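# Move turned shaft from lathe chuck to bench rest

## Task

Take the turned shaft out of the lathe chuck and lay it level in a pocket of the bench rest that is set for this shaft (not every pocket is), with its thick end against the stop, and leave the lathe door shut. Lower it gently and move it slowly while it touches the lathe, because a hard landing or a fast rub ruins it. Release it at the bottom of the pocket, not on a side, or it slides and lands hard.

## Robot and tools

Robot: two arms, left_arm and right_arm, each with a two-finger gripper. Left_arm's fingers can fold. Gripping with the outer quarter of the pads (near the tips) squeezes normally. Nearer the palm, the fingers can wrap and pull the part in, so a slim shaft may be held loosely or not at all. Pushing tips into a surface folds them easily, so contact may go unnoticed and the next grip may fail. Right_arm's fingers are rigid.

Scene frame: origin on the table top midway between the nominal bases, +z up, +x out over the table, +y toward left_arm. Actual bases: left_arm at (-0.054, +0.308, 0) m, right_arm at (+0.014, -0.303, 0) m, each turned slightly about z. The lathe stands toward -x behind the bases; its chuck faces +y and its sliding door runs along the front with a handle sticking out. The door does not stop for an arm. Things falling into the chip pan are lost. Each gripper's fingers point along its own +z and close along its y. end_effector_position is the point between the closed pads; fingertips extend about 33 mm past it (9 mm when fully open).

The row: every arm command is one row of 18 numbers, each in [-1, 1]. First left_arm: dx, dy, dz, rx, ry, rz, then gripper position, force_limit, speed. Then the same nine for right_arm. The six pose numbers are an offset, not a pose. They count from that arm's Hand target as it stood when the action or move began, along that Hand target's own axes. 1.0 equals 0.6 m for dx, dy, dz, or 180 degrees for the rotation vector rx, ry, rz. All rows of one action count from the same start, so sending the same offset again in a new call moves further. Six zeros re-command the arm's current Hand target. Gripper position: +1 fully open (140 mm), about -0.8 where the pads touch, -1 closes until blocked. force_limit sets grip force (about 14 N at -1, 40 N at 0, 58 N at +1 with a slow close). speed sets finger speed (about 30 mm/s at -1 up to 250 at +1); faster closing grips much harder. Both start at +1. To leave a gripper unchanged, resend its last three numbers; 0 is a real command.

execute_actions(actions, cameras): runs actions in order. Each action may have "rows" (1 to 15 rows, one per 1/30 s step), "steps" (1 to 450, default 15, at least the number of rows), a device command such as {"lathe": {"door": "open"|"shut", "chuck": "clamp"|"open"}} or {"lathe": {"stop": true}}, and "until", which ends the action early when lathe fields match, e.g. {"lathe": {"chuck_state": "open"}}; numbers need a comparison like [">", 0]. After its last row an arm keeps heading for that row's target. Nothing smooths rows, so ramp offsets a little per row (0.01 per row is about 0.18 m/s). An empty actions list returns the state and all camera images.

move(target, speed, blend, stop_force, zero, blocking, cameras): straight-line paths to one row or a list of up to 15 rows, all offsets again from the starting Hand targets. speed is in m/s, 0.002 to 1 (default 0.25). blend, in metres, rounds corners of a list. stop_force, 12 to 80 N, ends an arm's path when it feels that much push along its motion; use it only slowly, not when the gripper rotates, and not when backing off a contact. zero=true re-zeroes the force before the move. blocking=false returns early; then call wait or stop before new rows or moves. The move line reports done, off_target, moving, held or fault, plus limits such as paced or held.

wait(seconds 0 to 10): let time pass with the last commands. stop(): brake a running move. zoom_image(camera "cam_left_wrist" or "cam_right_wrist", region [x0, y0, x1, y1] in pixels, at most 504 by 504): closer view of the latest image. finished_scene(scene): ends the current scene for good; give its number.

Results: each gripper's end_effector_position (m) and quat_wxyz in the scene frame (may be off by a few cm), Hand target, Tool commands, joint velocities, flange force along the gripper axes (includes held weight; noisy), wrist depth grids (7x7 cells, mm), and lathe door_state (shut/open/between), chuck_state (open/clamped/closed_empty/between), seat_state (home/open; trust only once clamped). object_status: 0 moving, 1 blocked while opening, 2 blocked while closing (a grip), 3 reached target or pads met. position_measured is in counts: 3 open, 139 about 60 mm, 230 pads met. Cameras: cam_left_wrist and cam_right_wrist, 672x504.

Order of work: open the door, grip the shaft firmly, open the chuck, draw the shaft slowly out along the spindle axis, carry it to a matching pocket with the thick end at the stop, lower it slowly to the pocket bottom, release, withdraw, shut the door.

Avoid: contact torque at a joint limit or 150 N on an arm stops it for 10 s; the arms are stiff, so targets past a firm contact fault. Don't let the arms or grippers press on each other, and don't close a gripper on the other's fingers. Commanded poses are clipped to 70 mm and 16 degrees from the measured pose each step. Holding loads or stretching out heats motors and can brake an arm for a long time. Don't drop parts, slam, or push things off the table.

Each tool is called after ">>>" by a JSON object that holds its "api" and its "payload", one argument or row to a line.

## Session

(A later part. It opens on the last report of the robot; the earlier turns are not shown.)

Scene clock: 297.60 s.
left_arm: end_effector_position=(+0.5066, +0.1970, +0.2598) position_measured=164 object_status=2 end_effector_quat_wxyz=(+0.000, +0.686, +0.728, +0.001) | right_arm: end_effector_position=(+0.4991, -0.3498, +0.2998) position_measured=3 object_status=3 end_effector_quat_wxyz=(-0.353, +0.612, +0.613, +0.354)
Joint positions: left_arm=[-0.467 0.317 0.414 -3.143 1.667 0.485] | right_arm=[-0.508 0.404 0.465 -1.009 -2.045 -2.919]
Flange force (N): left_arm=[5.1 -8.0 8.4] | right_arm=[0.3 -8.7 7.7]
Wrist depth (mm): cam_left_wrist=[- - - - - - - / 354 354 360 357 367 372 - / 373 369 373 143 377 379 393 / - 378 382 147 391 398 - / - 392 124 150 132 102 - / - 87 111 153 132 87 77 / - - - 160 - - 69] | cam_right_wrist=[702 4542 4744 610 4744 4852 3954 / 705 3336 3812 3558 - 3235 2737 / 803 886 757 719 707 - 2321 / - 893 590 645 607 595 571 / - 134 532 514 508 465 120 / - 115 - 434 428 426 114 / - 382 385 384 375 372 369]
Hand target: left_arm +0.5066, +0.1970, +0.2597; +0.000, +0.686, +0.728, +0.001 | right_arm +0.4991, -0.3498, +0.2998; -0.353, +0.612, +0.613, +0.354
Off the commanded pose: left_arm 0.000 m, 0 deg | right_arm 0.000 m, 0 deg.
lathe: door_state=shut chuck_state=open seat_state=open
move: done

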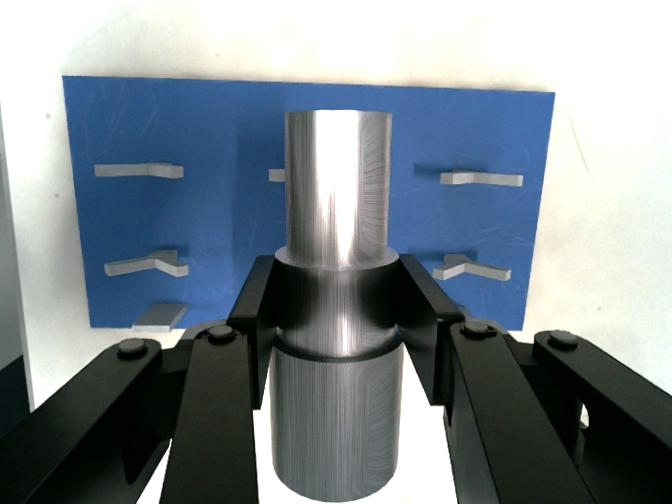

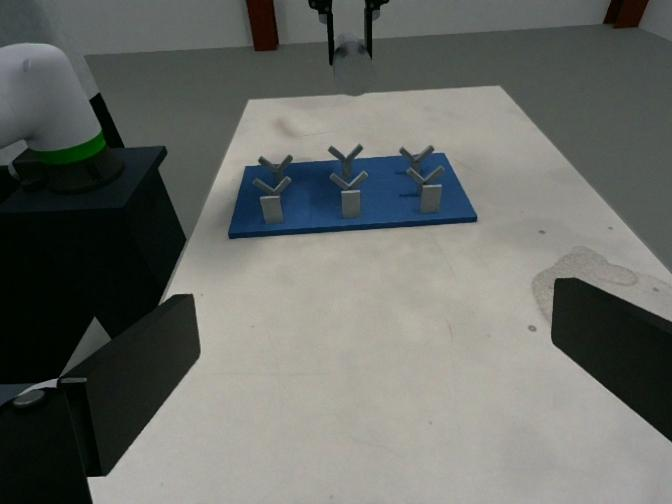

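>>> {"api": "move", "payload": {
  "target": [
    [0,-0.0325,0.12,0,0,0.0089,-1,1,0.35,0,0,0,0,0,0,1,1,1],
    [0,-0.0325,0.22,0,0,0.0089,-1,1,0.35,0,0,0,0,0,0,1,1,1]
  ],
  "speed": [0.15,0.08],
  "blend": [0.02,0],
  "cameras": ["cam_left_wrist","cam_right_wrist"]
}}

>>> {"api": "zoom_image", "payload": {
  "camera": "cam_right_wrist",
  "region": [290, 110, 410, 230]
}}

Scene clock: 340.73 s.
left_arm: end_effector_position=(+0.4873, +0.1959, +0.1278) position_measured=164 object_status=2 end_effector_quat_wxyz=(+0.000, +0.696, +0.718, +0.001) | right_arm: end_effector_position=(+0.4991, -0.3498, +0.2998) position_measured=3 object_status=3 end_effector_quat_wxyz=(-0.353, +0.612, +0.613, +0.354)
Joint positions: left_arm=[-0.483 0.289 0.069 -3.143 1.35 0.474] | right_arm=[-0.508 0.404 0.465 -1.009 -2.045 -2.919]
Flange force (N): left_arm=[4.1 -5.4 5.2] | right_arm=[-0.2 -8.1 8.0]
Wrist depth (mm): cam_left_wrist=[- 229 230 232 238 240 - / 231 232 234 233 239 242 245 / 238 241 245 143 248 251 252 / 249 251 251 147 257 262 266 / 257 257 134 150 132 267 271 / - 87 111 153 132 87 77 / - - - 160 - - 69] | cam_right_wrist=[- 5337 5618 555 4852 4448 3882 / 702 3443 3882 643 4106 3284 2885 / 785 949 754 721 714 757 2114 / 868 879 630 598 612 596 - / - 134 517 502 502 464 114 / - 115 433 433 430 420 114 / - 387 388 390 377 372 367]
Hand target: left_arm +0.4873, +0.1959, +0.1277; +0.000, +0.696, +0.718, +0.001 | right_arm +0.4991, -0.3498, +0.2998; -0.353, +0.612, +0.613, +0.354
Off the commanded pose: left_arm 0.000 m, 0 deg | right_arm 0.000 m, 0 deg.
lathe: door_state=shut chuck_state=open seat_state=open
move: done

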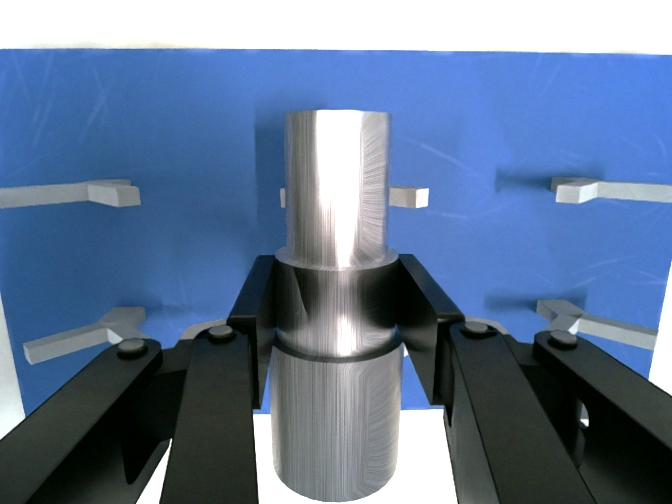

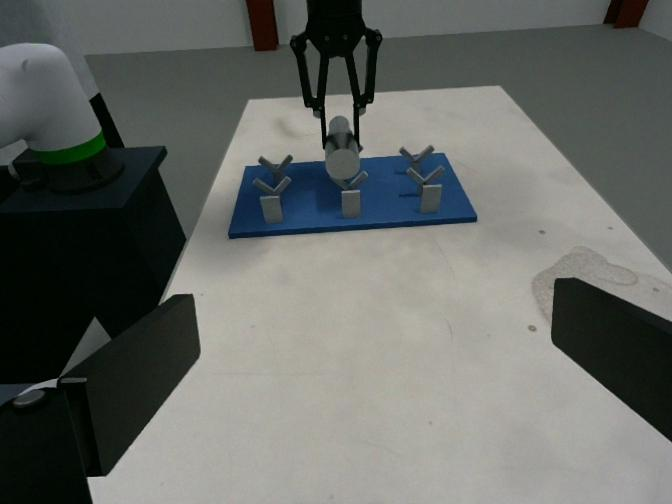

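Scaled by 4.200 from the camera's 672x504 image, which has a finer 960x720 frame.

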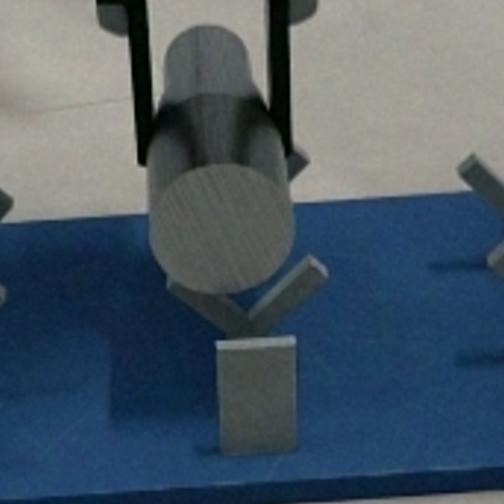

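>>> {"api": "move", "payload": {
  "target": [0,0.013,0.02,0,0,0,-1,1,0.35,0,0,0,0,0,0,1,1,1],
  "speed": 0.04,
  "stop_force": 14,
  "cameras": ["cam_left_wrist","cam_right_wrist"]
}}

>>> {"api": "zoom_image", "payload": {
  "camera": "cam_right_wrist",
  "region": [290, 110, 410, 230]
}}

>>> {"api": "zoom_image", "payload": {
  "camera": "cam_left_wrist",
  "region": [220, 140, 460, 320]
}}

Scene clock: 360.07 s.
left_arm: end_effector_position=(+0.4952, +0.1962, +0.1157) position_measured=164 object_status=2 end_effector_quat_wxyz=(+0.000, +0.696, +0.718, +0.001) | right_arm: end_effector_position=(+0.4991, -0.3498, +0.2998) position_measured=3 object_status=3 end_effector_quat_wxyz=(-0.353, +0.612, +0.613, +0.354)
Joint positions: left_arm=[-0.477 0.315 0.073 -3.143 1.329 0.467] | right_arm=[-0.508 0.404 0.465 -1.009 -2.045 -2.919]
Flange force (N): left_arm=[3.8 -3.9 4.4] | right_arm=[0.4 -9.0 8.2]
Wrist depth (mm): cam_left_wrist=[- 220 220 217 223 225 228 / 220 222 223 223 228 231 233 / 226 230 231 143 236 239 240 / 238 239 239 147 245 251 253 / 244 247 133 150 132 255 260 / - 87 111 153 132 87 77 / - - - 160 - - 69] | cam_right_wrist=[- 3882 4028 553 3284 3500 3954 / 707 3443 3745 637 975 3050 2773 / 776 1012 762 714 714 762 2156 / 901 879 612 595 649 595 622 / - 134 522 513 485 467 114 / - 122 441 437 428 420 114 / - 381 385 380 375 373 367]
Hand target: left_arm +0.4952, +0.1962, +0.1157; +0.000, +0.696, +0.718, +0.001 | right_arm +0.4991, -0.3498, +0.2998; -0.353, +0.612, +0.613, +0.354
Off the commanded pose: left_arm 0.000 m, 0 deg | right_arm 0.000 m, 0 deg.
lathe: door_state=shut chuck_state=open seat_state=open
move: done

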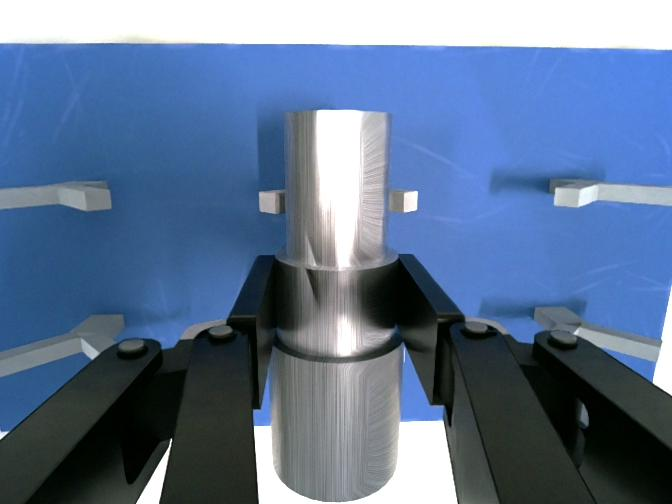

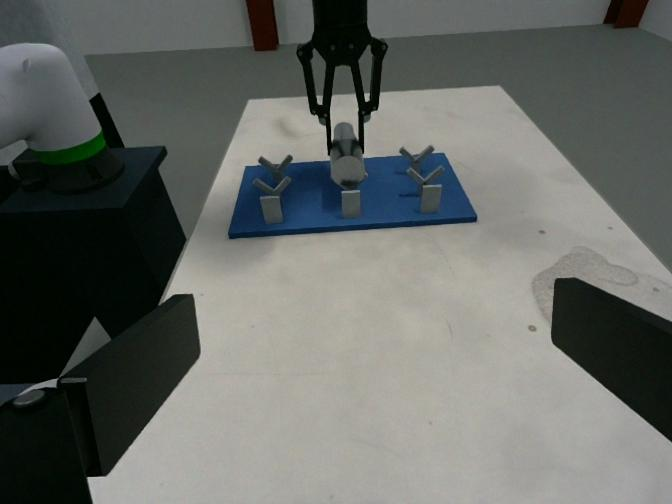

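Scaled by 4.200 from the camera's 672x504 image, which has a finer 960x720 frame.

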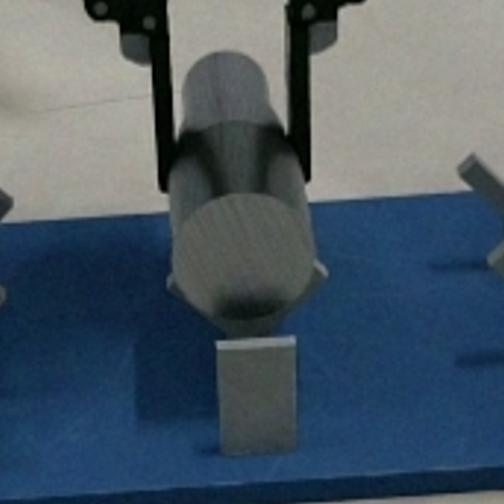

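Scaled by 2.100 from the camera's 672x504 image, which has a finer 960x720 frame.

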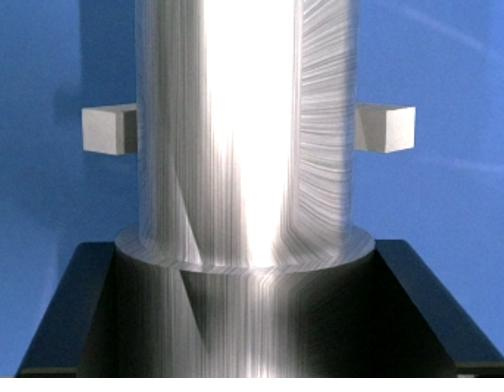

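>>> {"api": "move", "payload": {
  "target": [0,0.0008,0.03,0,0,0,-1,1,0.35,0,0,0,0,0,0,1,1,1],
  "speed": 0.01,
  "stop_force": 12,
  "cameras": ["cam_left_wrist"]
}}

>>> {"api": "zoom_image", "payload": {
  "camera": "cam_left_wrist",
  "region": [220, 140, 460, 320]
}}

Scene clock: 368.07 s.
left_arm: end_effector_position=(+0.4955, +0.1961, +0.1087) position_measured=164 object_status=2 end_effector_quat_wxyz=(+0.000, +0.696, +0.718, +0.001) | right_arm: end_effector_position=(+0.4991, -0.3498, +0.2998) position_measured=3 object_status=3 end_effector_quat_wxyz=(-0.353, +0.612, +0.613, +0.354)
Joint positions: left_arm=[-0.476 0.319 0.063 -3.143 1.313 0.467] | right_arm=[-0.508 0.404 0.465 -1.009 -2.045 -2.919]
Flange force (N): left_arm=[4.9 1.6 -12.0] | right_arm=[-0.3 -8.9 8.2]
Wrist depth (mm): cam_left_wrist=[- 208 214 215 216 219 220 / 214 215 218 217 222 224 227 / 218 224 224 143 229 232 233 / 230 232 233 147 239 243 245 / 238 239 134 150 132 249 252 / - 87 112 152 132 87 77 / - - - 160 - - 69] | cam_right_wrist=[- - 5474 563 4542 4448 4357 / 712 3336 3681 936 2773 2773 2885 / 803 949 754 707 693 - 2135 / - 882 628 639 613 588 621 / - 134 521 510 501 473 114 / - 115 446 432 429 425 110 / - 377 381 381 376 371 370]
Hand target: left_arm +0.4955, +0.1961, +0.1087; +0.000, +0.696, +0.718, +0.001 (not the last commanded pose) | right_arm +0.4991, -0.3498, +0.2998; -0.353, +0.612, +0.613, +0.354
Off the commanded pose: left_arm 0.011 m, 0 deg | right_arm 0.000 m, 0 deg.
lathe: door_state=shut chuck_state=open seat_state=open
move: contact (left_arm)
Images, in order (width x height): cam_left_wrist 672x504.

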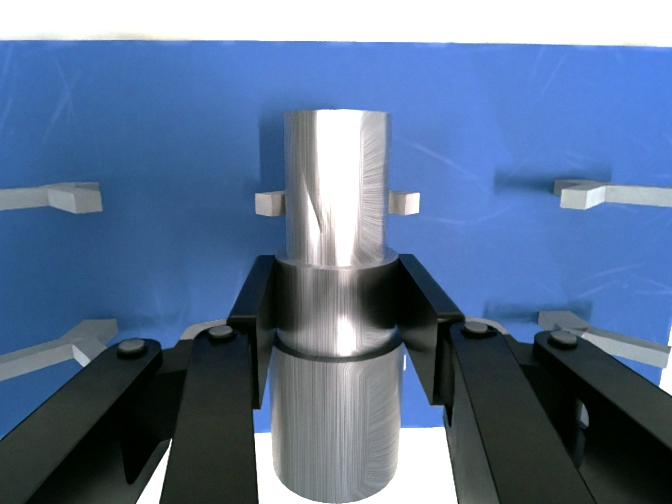

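Scaled by 2.100 from the camera's 672x504 image, which has a finer 960x720 frame.

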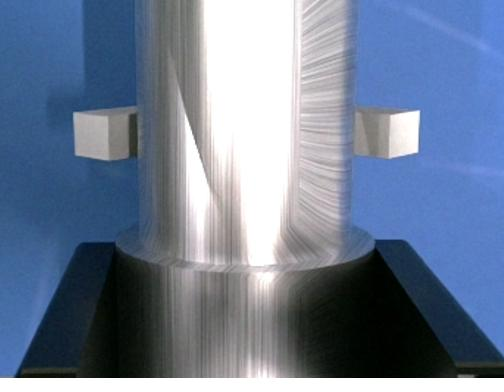

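>>> {"api": "move", "payload": {
  "target": [0,0.001,-0.004,0,0,0,-1,1,0.35,0,0,0,0,0,0,1,1,1],
  "speed": 0.02
}}

>>> {"api": "move", "payload": {
  "target": [-0.045,0,0,0,0,0,-1,1,0.35,0,0,0,0,0,0,1,1,1],
  "speed": 0.015,
  "stop_force": 12,
  "cameras": ["cam_left_wrist","cam_right_wrist"]
}}

>>> {"api": "zoom_image", "payload": {
  "camera": "cam_right_wrist",
  "region": [290, 110, 410, 230]
}}

>>> {"api": "zoom_image", "payload": {
  "camera": "cam_left_wrist",
  "region": [220, 140, 460, 320]
}}

Scene clock: 380.30 s.
left_arm: end_effector_position=(+0.4960, +0.1962, +0.1110) position_measured=164 object_status=2 end_effector_quat_wxyz=(+0.000, +0.696, +0.718, +0.001) | right_arm: end_effector_position=(+0.4991, -0.3498, +0.2998) position_measured=3 object_status=3 end_effector_quat_wxyz=(-0.353, +0.612, +0.613, +0.354)
Joint positions: left_arm=[-0.476 0.319 0.068 -3.143 1.318 0.467] | right_arm=[-0.508 0.404 0.465 -1.009 -2.045 -2.919]
Flange force (N): left_arm=[3.6 -2.4 2.9] | right_arm=[-0.2 -8.7 8.2]
Wrist depth (mm): cam_left_wrist=[- 211 215 213 215 223 223 / 216 217 219 218 223 226 228 / 221 226 227 142 232 235 235 / 233 235 236 148 240 245 247 / 240 241 134 150 132 251 255 / - 87 112 153 132 87 77 / - - - 160 - - 69] | cam_right_wrist=[1220 3618 5474 556 4744 3618 3882 / 707 3681 3882 945 1148 3140 3007 / 771 2454 794 698 726 744 2135 / 851 932 630 622 653 596 587 / - 134 511 511 492 466 120 / - 123 439 436 434 426 109 / - 385 384 380 369 371 368]
Hand target: left_arm +0.4961, +0.1962, +0.1111; +0.000, +0.696, +0.718, +0.001 | right_arm +0.4991, -0.3498, +0.2998; -0.353, +0.612, +0.613, +0.354
Off the commanded pose: left_arm 0.000 m, 0 deg | right_arm 0.000 m, 0 deg.
lathe: door_state=shut chuck_state=open seat_state=open
move: done

Scene clock: 382.43 s.
left_arm: end_effector_position=(+0.4965, +0.1801, +0.1111) position_measured=164 object_status=2 end_effector_quat_wxyz=(+0.000, +0.696, +0.718, +0.001) | right_arm: end_effector_position=(+0.4991, -0.3498, +0.2998) position_measured=3 object_status=3 end_effector_quat_wxyz=(-0.353, +0.612, +0.613, +0.354)
Joint positions: left_arm=[-0.502 0.329 0.081 -3.143 1.322 0.493] | right_arm=[-0.508 0.404 0.465 -1.009 -2.045 -2.919]
Flange force (N): left_arm=[22.3 -5.4 -0.8] | right_arm=[-0.6 -8.0 7.9]
Wrist depth (mm): cam_left_wrist=[207 211 212 214 217 218 221 / 216 217 220 142 224 226 229 / 224 226 229 143 233 236 237 / 234 236 235 147 241 245 248 / 217 241 124 150 132 213 255 / - 87 111 153 132 87 77 / - - - 160 - - 69] | cam_right_wrist=[- - 5337 550 4641 4028 4028 / 702 3882 3745 949 2925 3389 2885 / 800 912 746 714 721 716 2271 / - 893 682 643 610 621 585 / - 134 496 499 504 469 120 / - 123 440 435 427 419 114 / - 379 383 381 373 372 366]
Hand target: left_arm +0.4965, +0.1801, +0.1111; +0.000, +0.696, +0.718, +0.001 (not the last commanded pose) | right_arm +0.4991, -0.3498, +0.2998; -0.353, +0.612, +0.613, +0.354
Off the commanded pose: left_arm 0.011 m, 0 deg | right_arm 0.000 m, 0 deg.
lathe: door_state=shut chuck_state=open seat_state=open
move: contact (left_arm)

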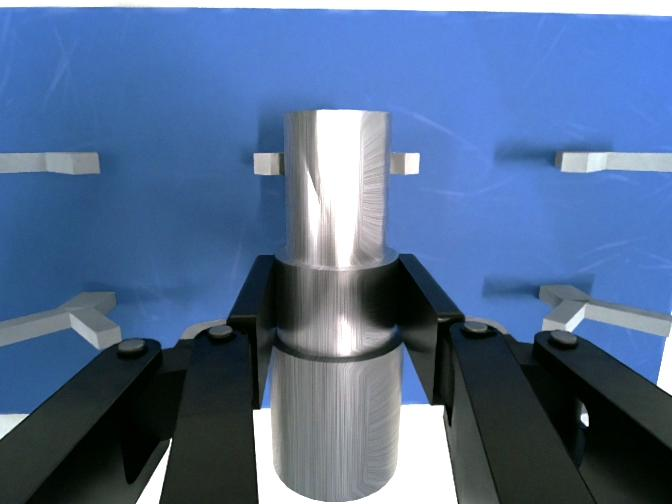

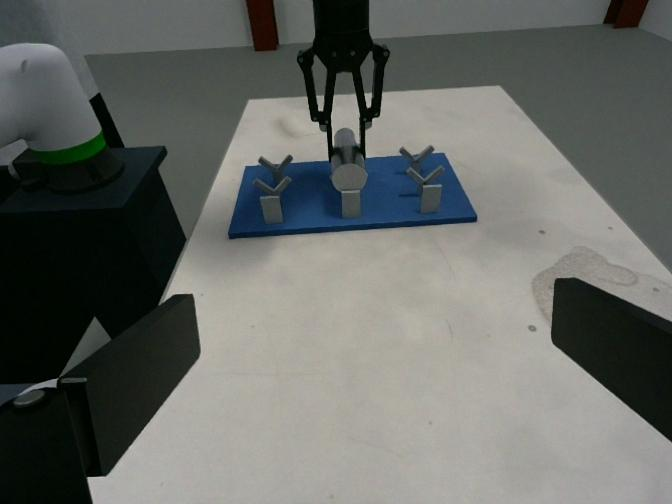

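Scaled by 4.200 from the camera's 672x504 image, which has a finer 960x720 frame.

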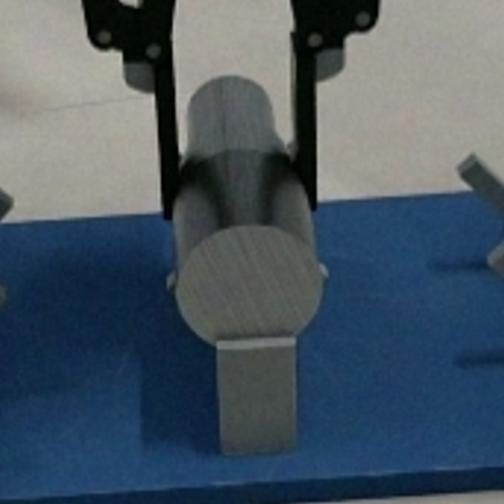

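Scaled by 2.100 from the camera's 672x504 image, which has a finer 960x720 frame.

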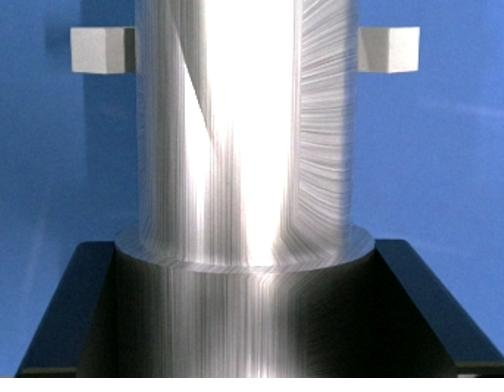

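>>> {"api": "move", "payload": {
  "target": [0.0012,-0.0006,0,0,0,0,-1,1,0.35,0,0,0,0,0,0,1,1,1],
  "speed": 0.02
}}

>>> {"api": "move", "payload": {
  "target": [0,0,0.02,0,0,0,-1,1,0.35,0,0,0,0,0,0,1,1,1],
  "speed": 0.006,
  "stop_force": 12,
  "cameras": ["cam_left_wrist"]
}}

>>> {"api": "zoom_image", "payload": {
  "camera": "cam_left_wrist",
  "region": [220, 140, 460, 320]
}}

Scene clock: 392.17 s.
left_arm: end_effector_position=(+0.4961, +0.1808, +0.1111) position_measured=164 object_status=2 end_effector_quat_wxyz=(+0.000, +0.696, +0.718, +0.001) | right_arm: end_effector_position=(+0.4991, -0.3498, +0.2998) position_measured=3 object_status=3 end_effector_quat_wxyz=(-0.353, +0.612, +0.613, +0.354)
Joint positions: left_arm=[-0.501 0.328 0.079 -3.143 1.321 0.492] | right_arm=[-0.508 0.404 0.465 -1.009 -2.045 -2.919]
Flange force (N): left_arm=[6.6 -1.0 4.5] | right_arm=[0.1 -9.1 8.4]
Wrist depth (mm): cam_left_wrist=[207 211 212 215 216 219 221 / 216 217 219 218 223 226 229 / 225 226 228 143 233 236 238 / 233 235 235 147 241 245 247 / 216 241 134 150 132 214 255 / - 87 112 153 132 87 77 / - - - 160 - - 69] | cam_right_wrist=[724 4744 4357 539 4448 4028 3812 / 707 3443 3389 622 1017 2925 3094 / 768 2114 744 686 736 709 2178 / 886 815 655 621 605 612 582 / - 133 521 511 501 465 120 / - 122 443 - 430 426 109 / - 381 385 382 375 368 359]
Hand target: left_arm +0.4961, +0.1808, +0.1111; +0.000, +0.696, +0.718, +0.001 | right_arm +0.4991, -0.3498, +0.2998; -0.353, +0.612, +0.613, +0.354
Off the commanded pose: left_arm 0.000 m, 0 deg | right_arm 0.000 m, 0 deg.
lathe: door_state=shut chuck_state=open seat_state=open
move: done

Scene clock: 393.20 s.
left_arm: end_effector_position=(+0.4962, +0.1809, +0.1088) position_measured=164 object_status=2 end_effector_quat_wxyz=(+0.000, +0.696, +0.718, +0.001) | right_arm: end_effector_position=(+0.4991, -0.3498, +0.2998) position_measured=3 object_status=3 end_effector_quat_wxyz=(-0.353, +0.612, +0.613, +0.354)
Joint positions: left_arm=[-0.501 0.329 0.075 -3.143 1.316 0.492] | right_arm=[-0.508 0.404 0.465 -1.009 -2.045 -2.919]
Flange force (N): left_arm=[8.8 -2.2 -9.9] | right_arm=[-0.4 -8.5 7.8]
Wrist depth (mm): cam_left_wrist=[205 207 210 212 215 216 218 / 214 215 217 217 221 225 226 / 223 224 226 143 231 233 236 / 231 233 233 148 238 243 246 / 214 239 134 150 132 235 253 / - 87 111 152 132 87 77 / - - - 160 - - 69] | cam_right_wrist=[702 5770 4744 557 4357 4641 4357 / 689 3284 3389 655 3882 3007 2885 / 779 924 768 680 721 684 2247 / 875 864 630 643 591 613 615 / - 135 535 539 500 468 120 / - 123 443 434 424 - 109 / - 382 383 380 376 371 369]
Hand target: left_arm +0.4962, +0.1809, +0.1088; +0.000, +0.696, +0.718, +0.001 (not the last commanded pose) | right_arm +0.4991, -0.3498, +0.2998; -0.353, +0.612, +0.613, +0.354
Off the commanded pose: left_arm 0.010 m, 0 deg | right_arm 0.000 m, 0 deg.
lathe: door_state=shut chuck_state=open seat_state=open
move: contact (left_arm)
Images, in order (width x height): cam_left_wrist 672x504.

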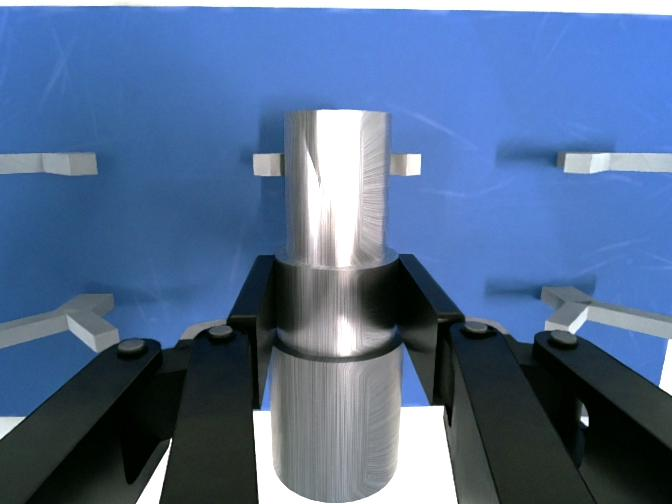

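Scaled by 2.100 from the camera's 672x504 image, which has a finer 960x720 frame.

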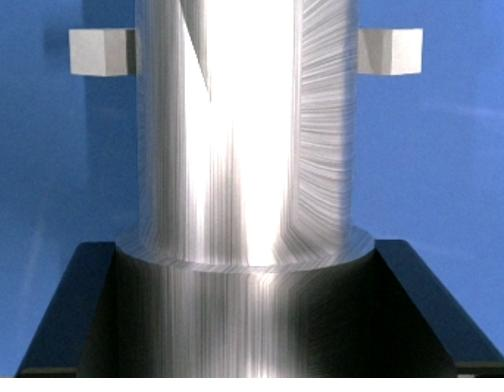

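>>> {"api": "move", "payload": {
  "target": [0.0003,0,0.0003,0,-0.004,0,-1,1,0.35,0,0,0,0,0,0,1,1,1],
  "speed": 0.01
}}

Scene clock: 402.57 s.
left_arm: end_effector_position=(+0.4962, +0.1811, +0.1086) position_measured=164 object_status=2 end_effector_quat_wxyz=(+0.005, +0.696, +0.718, -0.003) | right_arm: end_effector_position=(+0.4991, -0.3498, +0.2998) position_measured=3 object_status=3 end_effector_quat_wxyz=(-0.353, +0.612, +0.613, +0.354)
Joint positions: left_arm=[-0.494 0.326 0.075 -3.132 1.312 0.482] | right_arm=[-0.508 0.404 0.465 -1.009 -2.045 -2.919]
Flange force (N): left_arm=[13.6 1.4 -6.0] | right_arm=[0.1 -9.0 8.5]
Wrist depth (mm): cam_left_wrist=[203 206 208 210 212 215 218 / 213 214 216 215 220 223 225 / 222 223 225 143 231 232 235 / 231 233 233 148 239 243 246 / 214 238 124 150 132 233 253 / - 87 111 153 132 87 77 / - - - 160 - - 69] | cam_right_wrist=[4448 5930 3954 557 4965 4641 4106 / 702 3618 3681 641 - 3500 2925 / 791 993 806 719 721 - 2135 / 871 857 632 645 577 593 577 / - 133 521 535 523 150 119 / - 122 445 435 - 425 114 / - 379 384 378 377 366 369]
Hand target: left_arm +0.4962, +0.1810, +0.1086; +0.005, +0.696, +0.718, -0.003 | right_arm +0.4991, -0.3498, +0.2998; -0.353, +0.612, +0.613, +0.354
Off the commanded pose: left_arm 0.000 m, 0 deg | right_arm 0.000 m, 0 deg.
lathe: door_state=shut chuck_state=open seat_state=open
move: done

>>> {"api": "move", "payload": {
  "target": [0.0005,0,0.0008,0,-0.004,0,-1,1,0.35,0,0,0,0,0,0,1,1,1],
  "speed": 0.01
}}

Scene clock: 406.37 s.
left_arm: end_effector_position=(+0.4962, +0.1813, +0.1081) position_measured=164 object_status=2 end_effector_quat_wxyz=(+0.009, +0.696, +0.718, -0.008) | right_arm: end_effector_position=(+0.4991, -0.3498, +0.2998) position_measured=3 object_status=3 end_effector_quat_wxyz=(-0.353, +0.612, +0.613, +0.354)
Joint positions: left_arm=[-0.486 0.324 0.074 -3.12 1.308 0.471] | right_arm=[-0.508 0.404 0.465 -1.009 -2.045 -2.919]
Flange force (N): left_arm=[16.4 -2.4 -22.4] | right_arm=[0.2 -9.4 9.0]
Wrist depth (mm): cam_left_wrist=[202 205 207 209 211 212 216 / 212 213 216 214 219 222 224 / 221 223 225 142 230 232 235 / 231 232 232 147 238 243 245 / 214 238 134 150 132 231 253 / - 87 110 153 132 87 77 / - - - 160 - - 69] | cam_right_wrist=[661 4542 4357 549 4186 4448 3745 / 698 3389 3443 603 1057 3389 2885 / 774 988 724 689 707 760 2156 / 818 886 619 632 615 591 610 / - 134 521 501 494 468 120 / - 123 467 429 427 423 109 / - 380 383 380 376 374 366]
Hand target: left_arm +0.4962, +0.1813, +0.1081; +0.009, +0.696, +0.718, -0.008 | right_arm +0.4991, -0.3498, +0.2998; -0.353, +0.612, +0.613, +0.354
Off the commanded pose: left_arm 0.000 m, 0 deg | right_arm 0.000 m, 0 deg.
lathe: door_state=shut chuck_state=open seat_state=open
move: done

>>> {"api": "move", "payload": {
  "target": [0.0006,0,0,0,-0.004,0,-1,1,0.35,0,0,0,0,0,0,1,1,1],
  "speed": 0.01
}}

Scene clock: 411.47 s.
left_arm: end_effector_position=(+0.4961, +0.1817, +0.1081) position_measured=164 object_status=2 end_effector_quat_wxyz=(+0.014, +0.696, +0.718, -0.012) | right_arm: end_effector_position=(+0.4991, -0.3498, +0.2998) position_measured=3 object_status=3 end_effector_quat_wxyz=(-0.353, +0.612, +0.613, +0.354)
Joint positions: left_arm=[-0.478 0.321 0.073 -3.108 1.305 0.46] | right_arm=[-0.508 0.404 0.465 -1.009 -2.045 -2.919]
Flange force (N): left_arm=[14.7 1.9 -18.0] | right_arm=[-0.1 -8.5 7.6]
Wrist depth (mm): cam_left_wrist=[201 204 206 207 210 212 213 / 211 213 215 213 219 221 223 / 220 223 225 141 230 231 233 / 230 232 232 147 238 242 245 / 211 239 124 150 132 211 254 / - 87 111 153 132 87 79 / - - - 161 - - 69] | cam_right_wrist=[637 5618 4028 550 4186 3812 4186 / 700 3558 3558 621 - 3681 2885 / 776 2925 812 691 686 744 2135 / 861 882 603 645 607 595 587 / - 134 521 498 499 465 120 / - 123 443 435 432 438 114 / - 379 387 380 375 372 367]
Hand target: left_arm +0.4961, +0.1817, +0.1081; +0.014, +0.696, +0.718, -0.012 | right_arm +0.4991, -0.3498, +0.2998; -0.353, +0.612, +0.613, +0.354
Off the commanded pose: left_arm 0.000 m, 0 deg | right_arm 0.000 m, 0 deg.
lathe: door_state=shut chuck_state=open seat_state=open
move: done

>>> {"api": "move", "payload": {
  "target": [0.0003,0,-0.0009,0,0,0,-1,1,0.35,0,0,0,0,0,0,1,1,1],
  "speed": 0.004
}}

Scene clock: 422.43 s.
left_arm: end_effector_position=(+0.4961, +0.1819, +0.1086) position_measured=164 object_status=2 end_effector_quat_wxyz=(+0.014, +0.696, +0.718, -0.012) | right_arm: end_effector_position=(+0.4991, -0.3498, +0.2998) position_measured=3 object_status=3 end_effector_quat_wxyz=(-0.353, +0.612, +0.613, +0.354)
Joint positions: left_arm=[-0.478 0.321 0.074 -3.108 1.306 0.46] | right_arm=[-0.508 0.404 0.465 -1.009 -2.045 -2.919]
Flange force (N): left_arm=[11.4 8.1 4.7] | right_arm=[-0.7 -8.1 7.8]
Wrist depth (mm): cam_left_wrist=[202 204 206 207 210 211 214 / 211 213 215 213 218 221 223 / 221 223 224 141 230 231 233 / 231 233 231 147 238 243 246 / 211 239 124 150 132 211 254 / - 87 87 154 132 87 77 / - - - 162 - - 69] | cam_right_wrist=[- - 3882 553 4270 3558 4106 / 705 3186 3882 639 - 3618 2809 / 791 2201 744 689 716 746 2201 / 893 901 622 637 610 622 596 / - 134 499 492 500 464 120 / - 122 441 448 432 419 114 / - 382 385 382 377 363 -]
Hand target: left_arm +0.4961, +0.1819, +0.1086; +0.014, +0.696, +0.718, -0.012 | right_arm +0.4991, -0.3498, +0.2998; -0.353, +0.612, +0.613, +0.354
Off the commanded pose: left_arm 0.000 m, 0 deg | right_arm 0.000 m, 0 deg.
lathe: door_state=shut chuck_state=open seat_state=open
move: done

>>> {"api": "move", "payload": {
  "target": [0.0003,0.0009,0.0005,0,0,0,-1,1,0.35,0,0,0,0,0,0,1,1,1],
  "speed": 0.004
}}

Scene clock: 428.67 s.
left_arm: end_effector_position=(+0.4967, +0.1821, +0.1083) position_measured=164 object_status=2 end_effector_quat_wxyz=(+0.014, +0.696, +0.718, -0.012) | right_arm: end_effector_position=(+0.4991, -0.3498, +0.2998) position_measured=3 object_status=3 end_effector_quat_wxyz=(-0.353, +0.612, +0.613, +0.354)
Joint positions: left_arm=[-0.477 0.322 0.075 -3.108 1.306 0.459] | right_arm=[-0.508 0.404 0.465 -1.009 -2.045 -2.919]
Flange force (N): left_arm=[8.6 -5.4 -5.6] | right_arm=[-0.2 -9.3 7.9]
Wrist depth (mm): cam_left_wrist=[201 204 206 207 210 211 214 / 211 212 214 213 217 221 224 / 221 223 224 141 229 231 232 / 231 232 232 147 238 242 245 / 211 239 124 150 132 211 253 / - 87 87 153 132 87 77 / - - - 162 - - 69] | cam_right_wrist=[1326 - 4744 553 4641 4641 4357 / 705 3389 3336 645 - 2925 2885 / 776 953 752 695 714 - 2114 / 861 882 595 661 632 595 608 / - 134 528 495 495 466 114 / - 122 443 436 436 426 114 / - 381 389 381 377 371 369]
Hand target: left_arm +0.4967, +0.1821, +0.1083; +0.014, +0.696, +0.718, -0.012 | right_arm +0.4991, -0.3498, +0.2998; -0.353, +0.612, +0.613, +0.354
Off the commanded pose: left_arm 0.000 m, 0 deg | right_arm 0.000 m, 0 deg.
lathe: door_state=shut chuck_state=open seat_state=open
move: done

>>> {"api": "move", "payload": {
  "target": [-0.0009,0,0,0,0,0,-1,1,0.35,0,0,0,0,0,0,1,1,1],
  "speed": 0.004
}}

>>> {"api": "execute_actions", "payload": {
  "actions": [
    {"rows":[[0,0,0,0,0,0,-0.03,1,-1,0,0,0,0,0,0,1,1,1]],"steps":45}
  ],
  "cameras": ["cam_left_wrist","cam_right_wrist"]
}}

>>> {"api": "zoom_image", "payload": {
  "camera": "cam_right_wrist",
  "region": [290, 110, 410, 230]
}}

Scene clock: 435.87 s.
left_arm: end_effector_position=(+0.4967, +0.1816, +0.1083) position_measured=164 object_status=2 end_effector_quat_wxyz=(+0.014, +0.696, +0.718, -0.012) | right_arm: end_effector_position=(+0.4991, -0.3498, +0.2998) position_measured=3 object_status=3 end_effector_quat_wxyz=(-0.353, +0.612, +0.613, +0.354)
Joint positions: left_arm=[-0.478 0.322 0.075 -3.108 1.306 0.46] | right_arm=[-0.508 0.404 0.465 -1.009 -2.045 -2.919]
Flange force (N): left_arm=[22.5 -6.0 -5.0] | right_arm=[-0.1 -8.8 8.0]
Wrist depth (mm): cam_left_wrist=[201 203 205 207 210 212 214 / 211 212 215 213 218 221 223 / 221 223 225 141 230 231 233 / 230 233 232 147 238 243 245 / 211 239 124 150 132 212 254 / - 87 111 153 132 87 79 / - - - 161 - - 69] | cam_right_wrist=[1241 3954 4744 547 4270 4357 4270 / 689 3500 3336 702 3050 3389 3007 / 785 1995 779 712 716 608 2053 / 831 893 613 595 605 603 591 / - 134 521 514 493 464 120 / - 123 446 440 429 422 110 / - 380 389 391 378 364 366]
Hand target: left_arm +0.4967, +0.1815, +0.1083; +0.014, +0.696, +0.718, -0.012 | right_arm +0.4991, -0.3498, +0.2998; -0.353, +0.612, +0.613, +0.354
Off the commanded pose: left_arm 0.000 m, 0 deg | right_arm 0.000 m, 0 deg.
lathe: door_state=shut chuck_state=open seat_state=open
move: done

Scene clock: 437.57 s.
left_arm: end_effector_position=(+0.4967, +0.1815, +0.1083) position_measured=132 object_status=3 end_effector_quat_wxyz=(+0.014, +0.696, +0.718, -0.012) | right_arm: end_effector_position=(+0.4991, -0.3498, +0.2998) position_measured=3 object_status=3 end_effector_quat_wxyz=(-0.353, +0.612, +0.613, +0.354)
Joint positions: left_arm=[-0.478 0.322 0.075 -3.108 1.306 0.46] | right_arm=[-0.508 0.404 0.465 -1.009 -2.045 -2.919]
Flange force (N): left_arm=[3.7 -2.8 -2.6] | right_arm=[-0.6 -8.2 8.0]
Wrist depth (mm): cam_left_wrist=[202 203 205 207 210 211 214 / 211 213 215 213 218 221 223 / 220 222 225 142 229 231 233 / 231 233 230 148 236 243 245 / 208 239 137 151 150 198 218 / - 87 160 154 160 82 82 / - - - 162 - - -] | cam_right_wrist=[684 4965 4542 543 4028 4641 3745 / 695 3443 3094 621 2925 3007 2773 / 768 1031 734 684 729 - 2093 / 901 908 634 647 622 - 552 / - 134 523 504 526 471 119 / - 123 438 419 428 424 109 / - 379 381 379 375 364 358]
Hand target: left_arm +0.4967, +0.1815, +0.1083; +0.014, +0.696, +0.718, -0.012 | right_arm +0.4991, -0.3498, +0.2998; -0.353, +0.612, +0.613, +0.354
Off the commanded pose: left_arm 0.000 m, 0 deg | right_arm 0.000 m, 0 deg.
lathe: door_state=shut chuck_state=open seat_state=open

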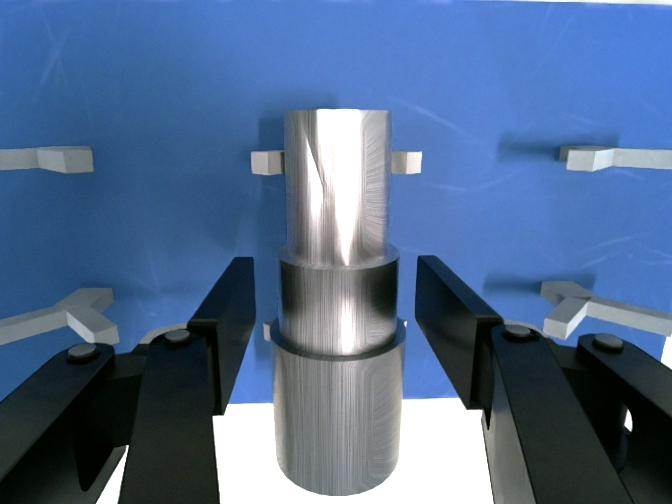

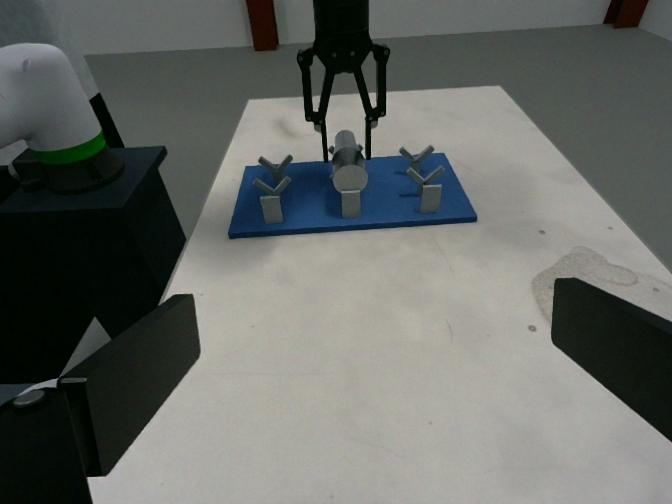

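Scaled by 4.200 from the camera's 672x504 image, which has a finer 960x720 frame.

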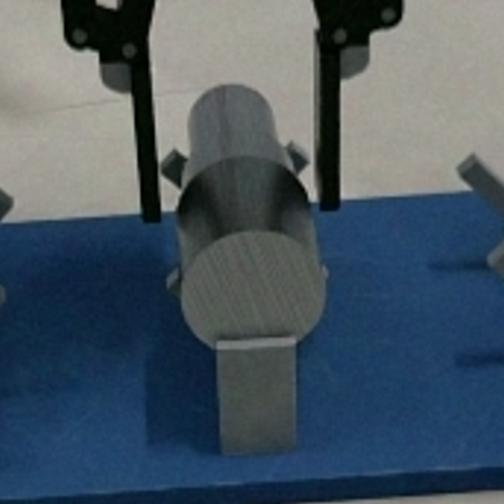

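>>> {"api": "move", "payload": {
  "target": [0,0,-0.25,0,0.012,0,-0.03,1,-1,0,0,0,0,0,0,1,1,1],
  "speed": 0.1,
  "cameras": ["cam_left_wrist","cam_right_wrist"]
}}

>>> {"api": "zoom_image", "payload": {
  "camera": "cam_right_wrist",
  "region": [290, 110, 410, 230]
}}

Scene clock: 445.43 s.
left_arm: end_effector_position=(+0.4963, +0.1871, +0.2582) position_measured=132 object_status=3 end_effector_quat_wxyz=(+0.000, +0.696, +0.718, +0.001) | right_arm: end_effector_position=(+0.4991, -0.3498, +0.2998) position_measured=3 object_status=3 end_effector_quat_wxyz=(-0.353, +0.612, +0.613, +0.354)
Joint positions: left_arm=[-0.491 0.295 0.381 -3.143 1.656 0.481] | right_arm=[-0.508 0.404 0.465 -1.009 -2.045 -2.919]
Flange force (N): left_arm=[4.4 -4.8 -0.2] | right_arm=[-0.3 -8.7 8.0]
Wrist depth (mm): cam_left_wrist=[- - - - - 374 - / - 352 358 360 364 369 - / 380 368 372 295 379 380 - / 387 379 380 299 389 394 - / - 391 137 308 134 114 - / - 87 104 - - 82 82 / - - - - - - -] | cam_right_wrist=[752 - 4744 4270 4357 4186 3882 / 700 3500 3812 3140 2737 3007 2847 / 794 928 760 716 724 - 2114 / 837 879 621 630 608 579 582 / - 134 527 493 501 151 119 / - 123 437 437 438 425 114 / - 380 383 381 376 373 369]
Hand target: left_arm +0.4963, +0.1871, +0.2582; +0.000, +0.696, +0.718, +0.001 | right_arm +0.4991, -0.3498, +0.2998; -0.353, +0.612, +0.613, +0.354
Off the commanded pose: left_arm 0.000 m, 0 deg | right_arm 0.000 m, 0 deg.
lathe: door_state=shut chuck_state=open seat_state=open
move: done

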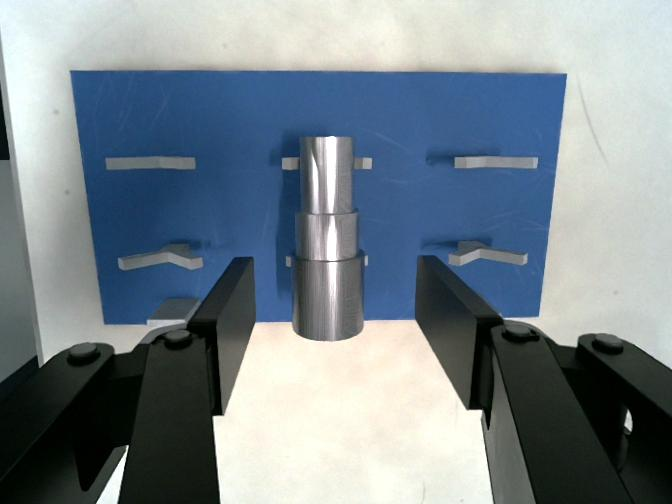

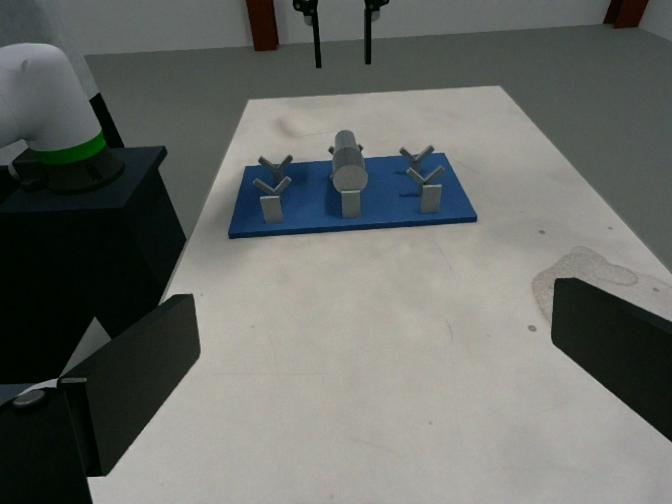

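Scaled by 4.200 from the camera's 672x504 image, which has a finer 960x720 frame.

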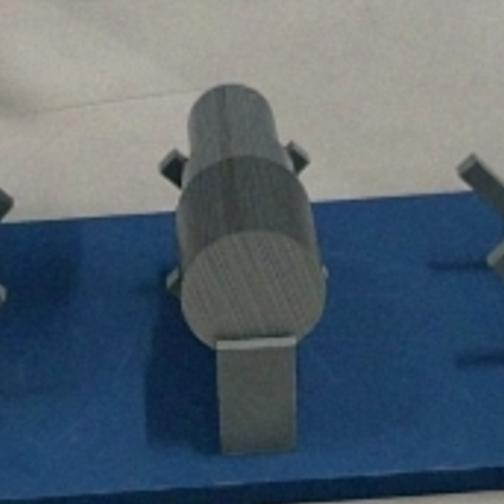

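>>> {"api": "finished_scene", "payload": {
  "scene": 2
}}

The scene is finished: the task was done.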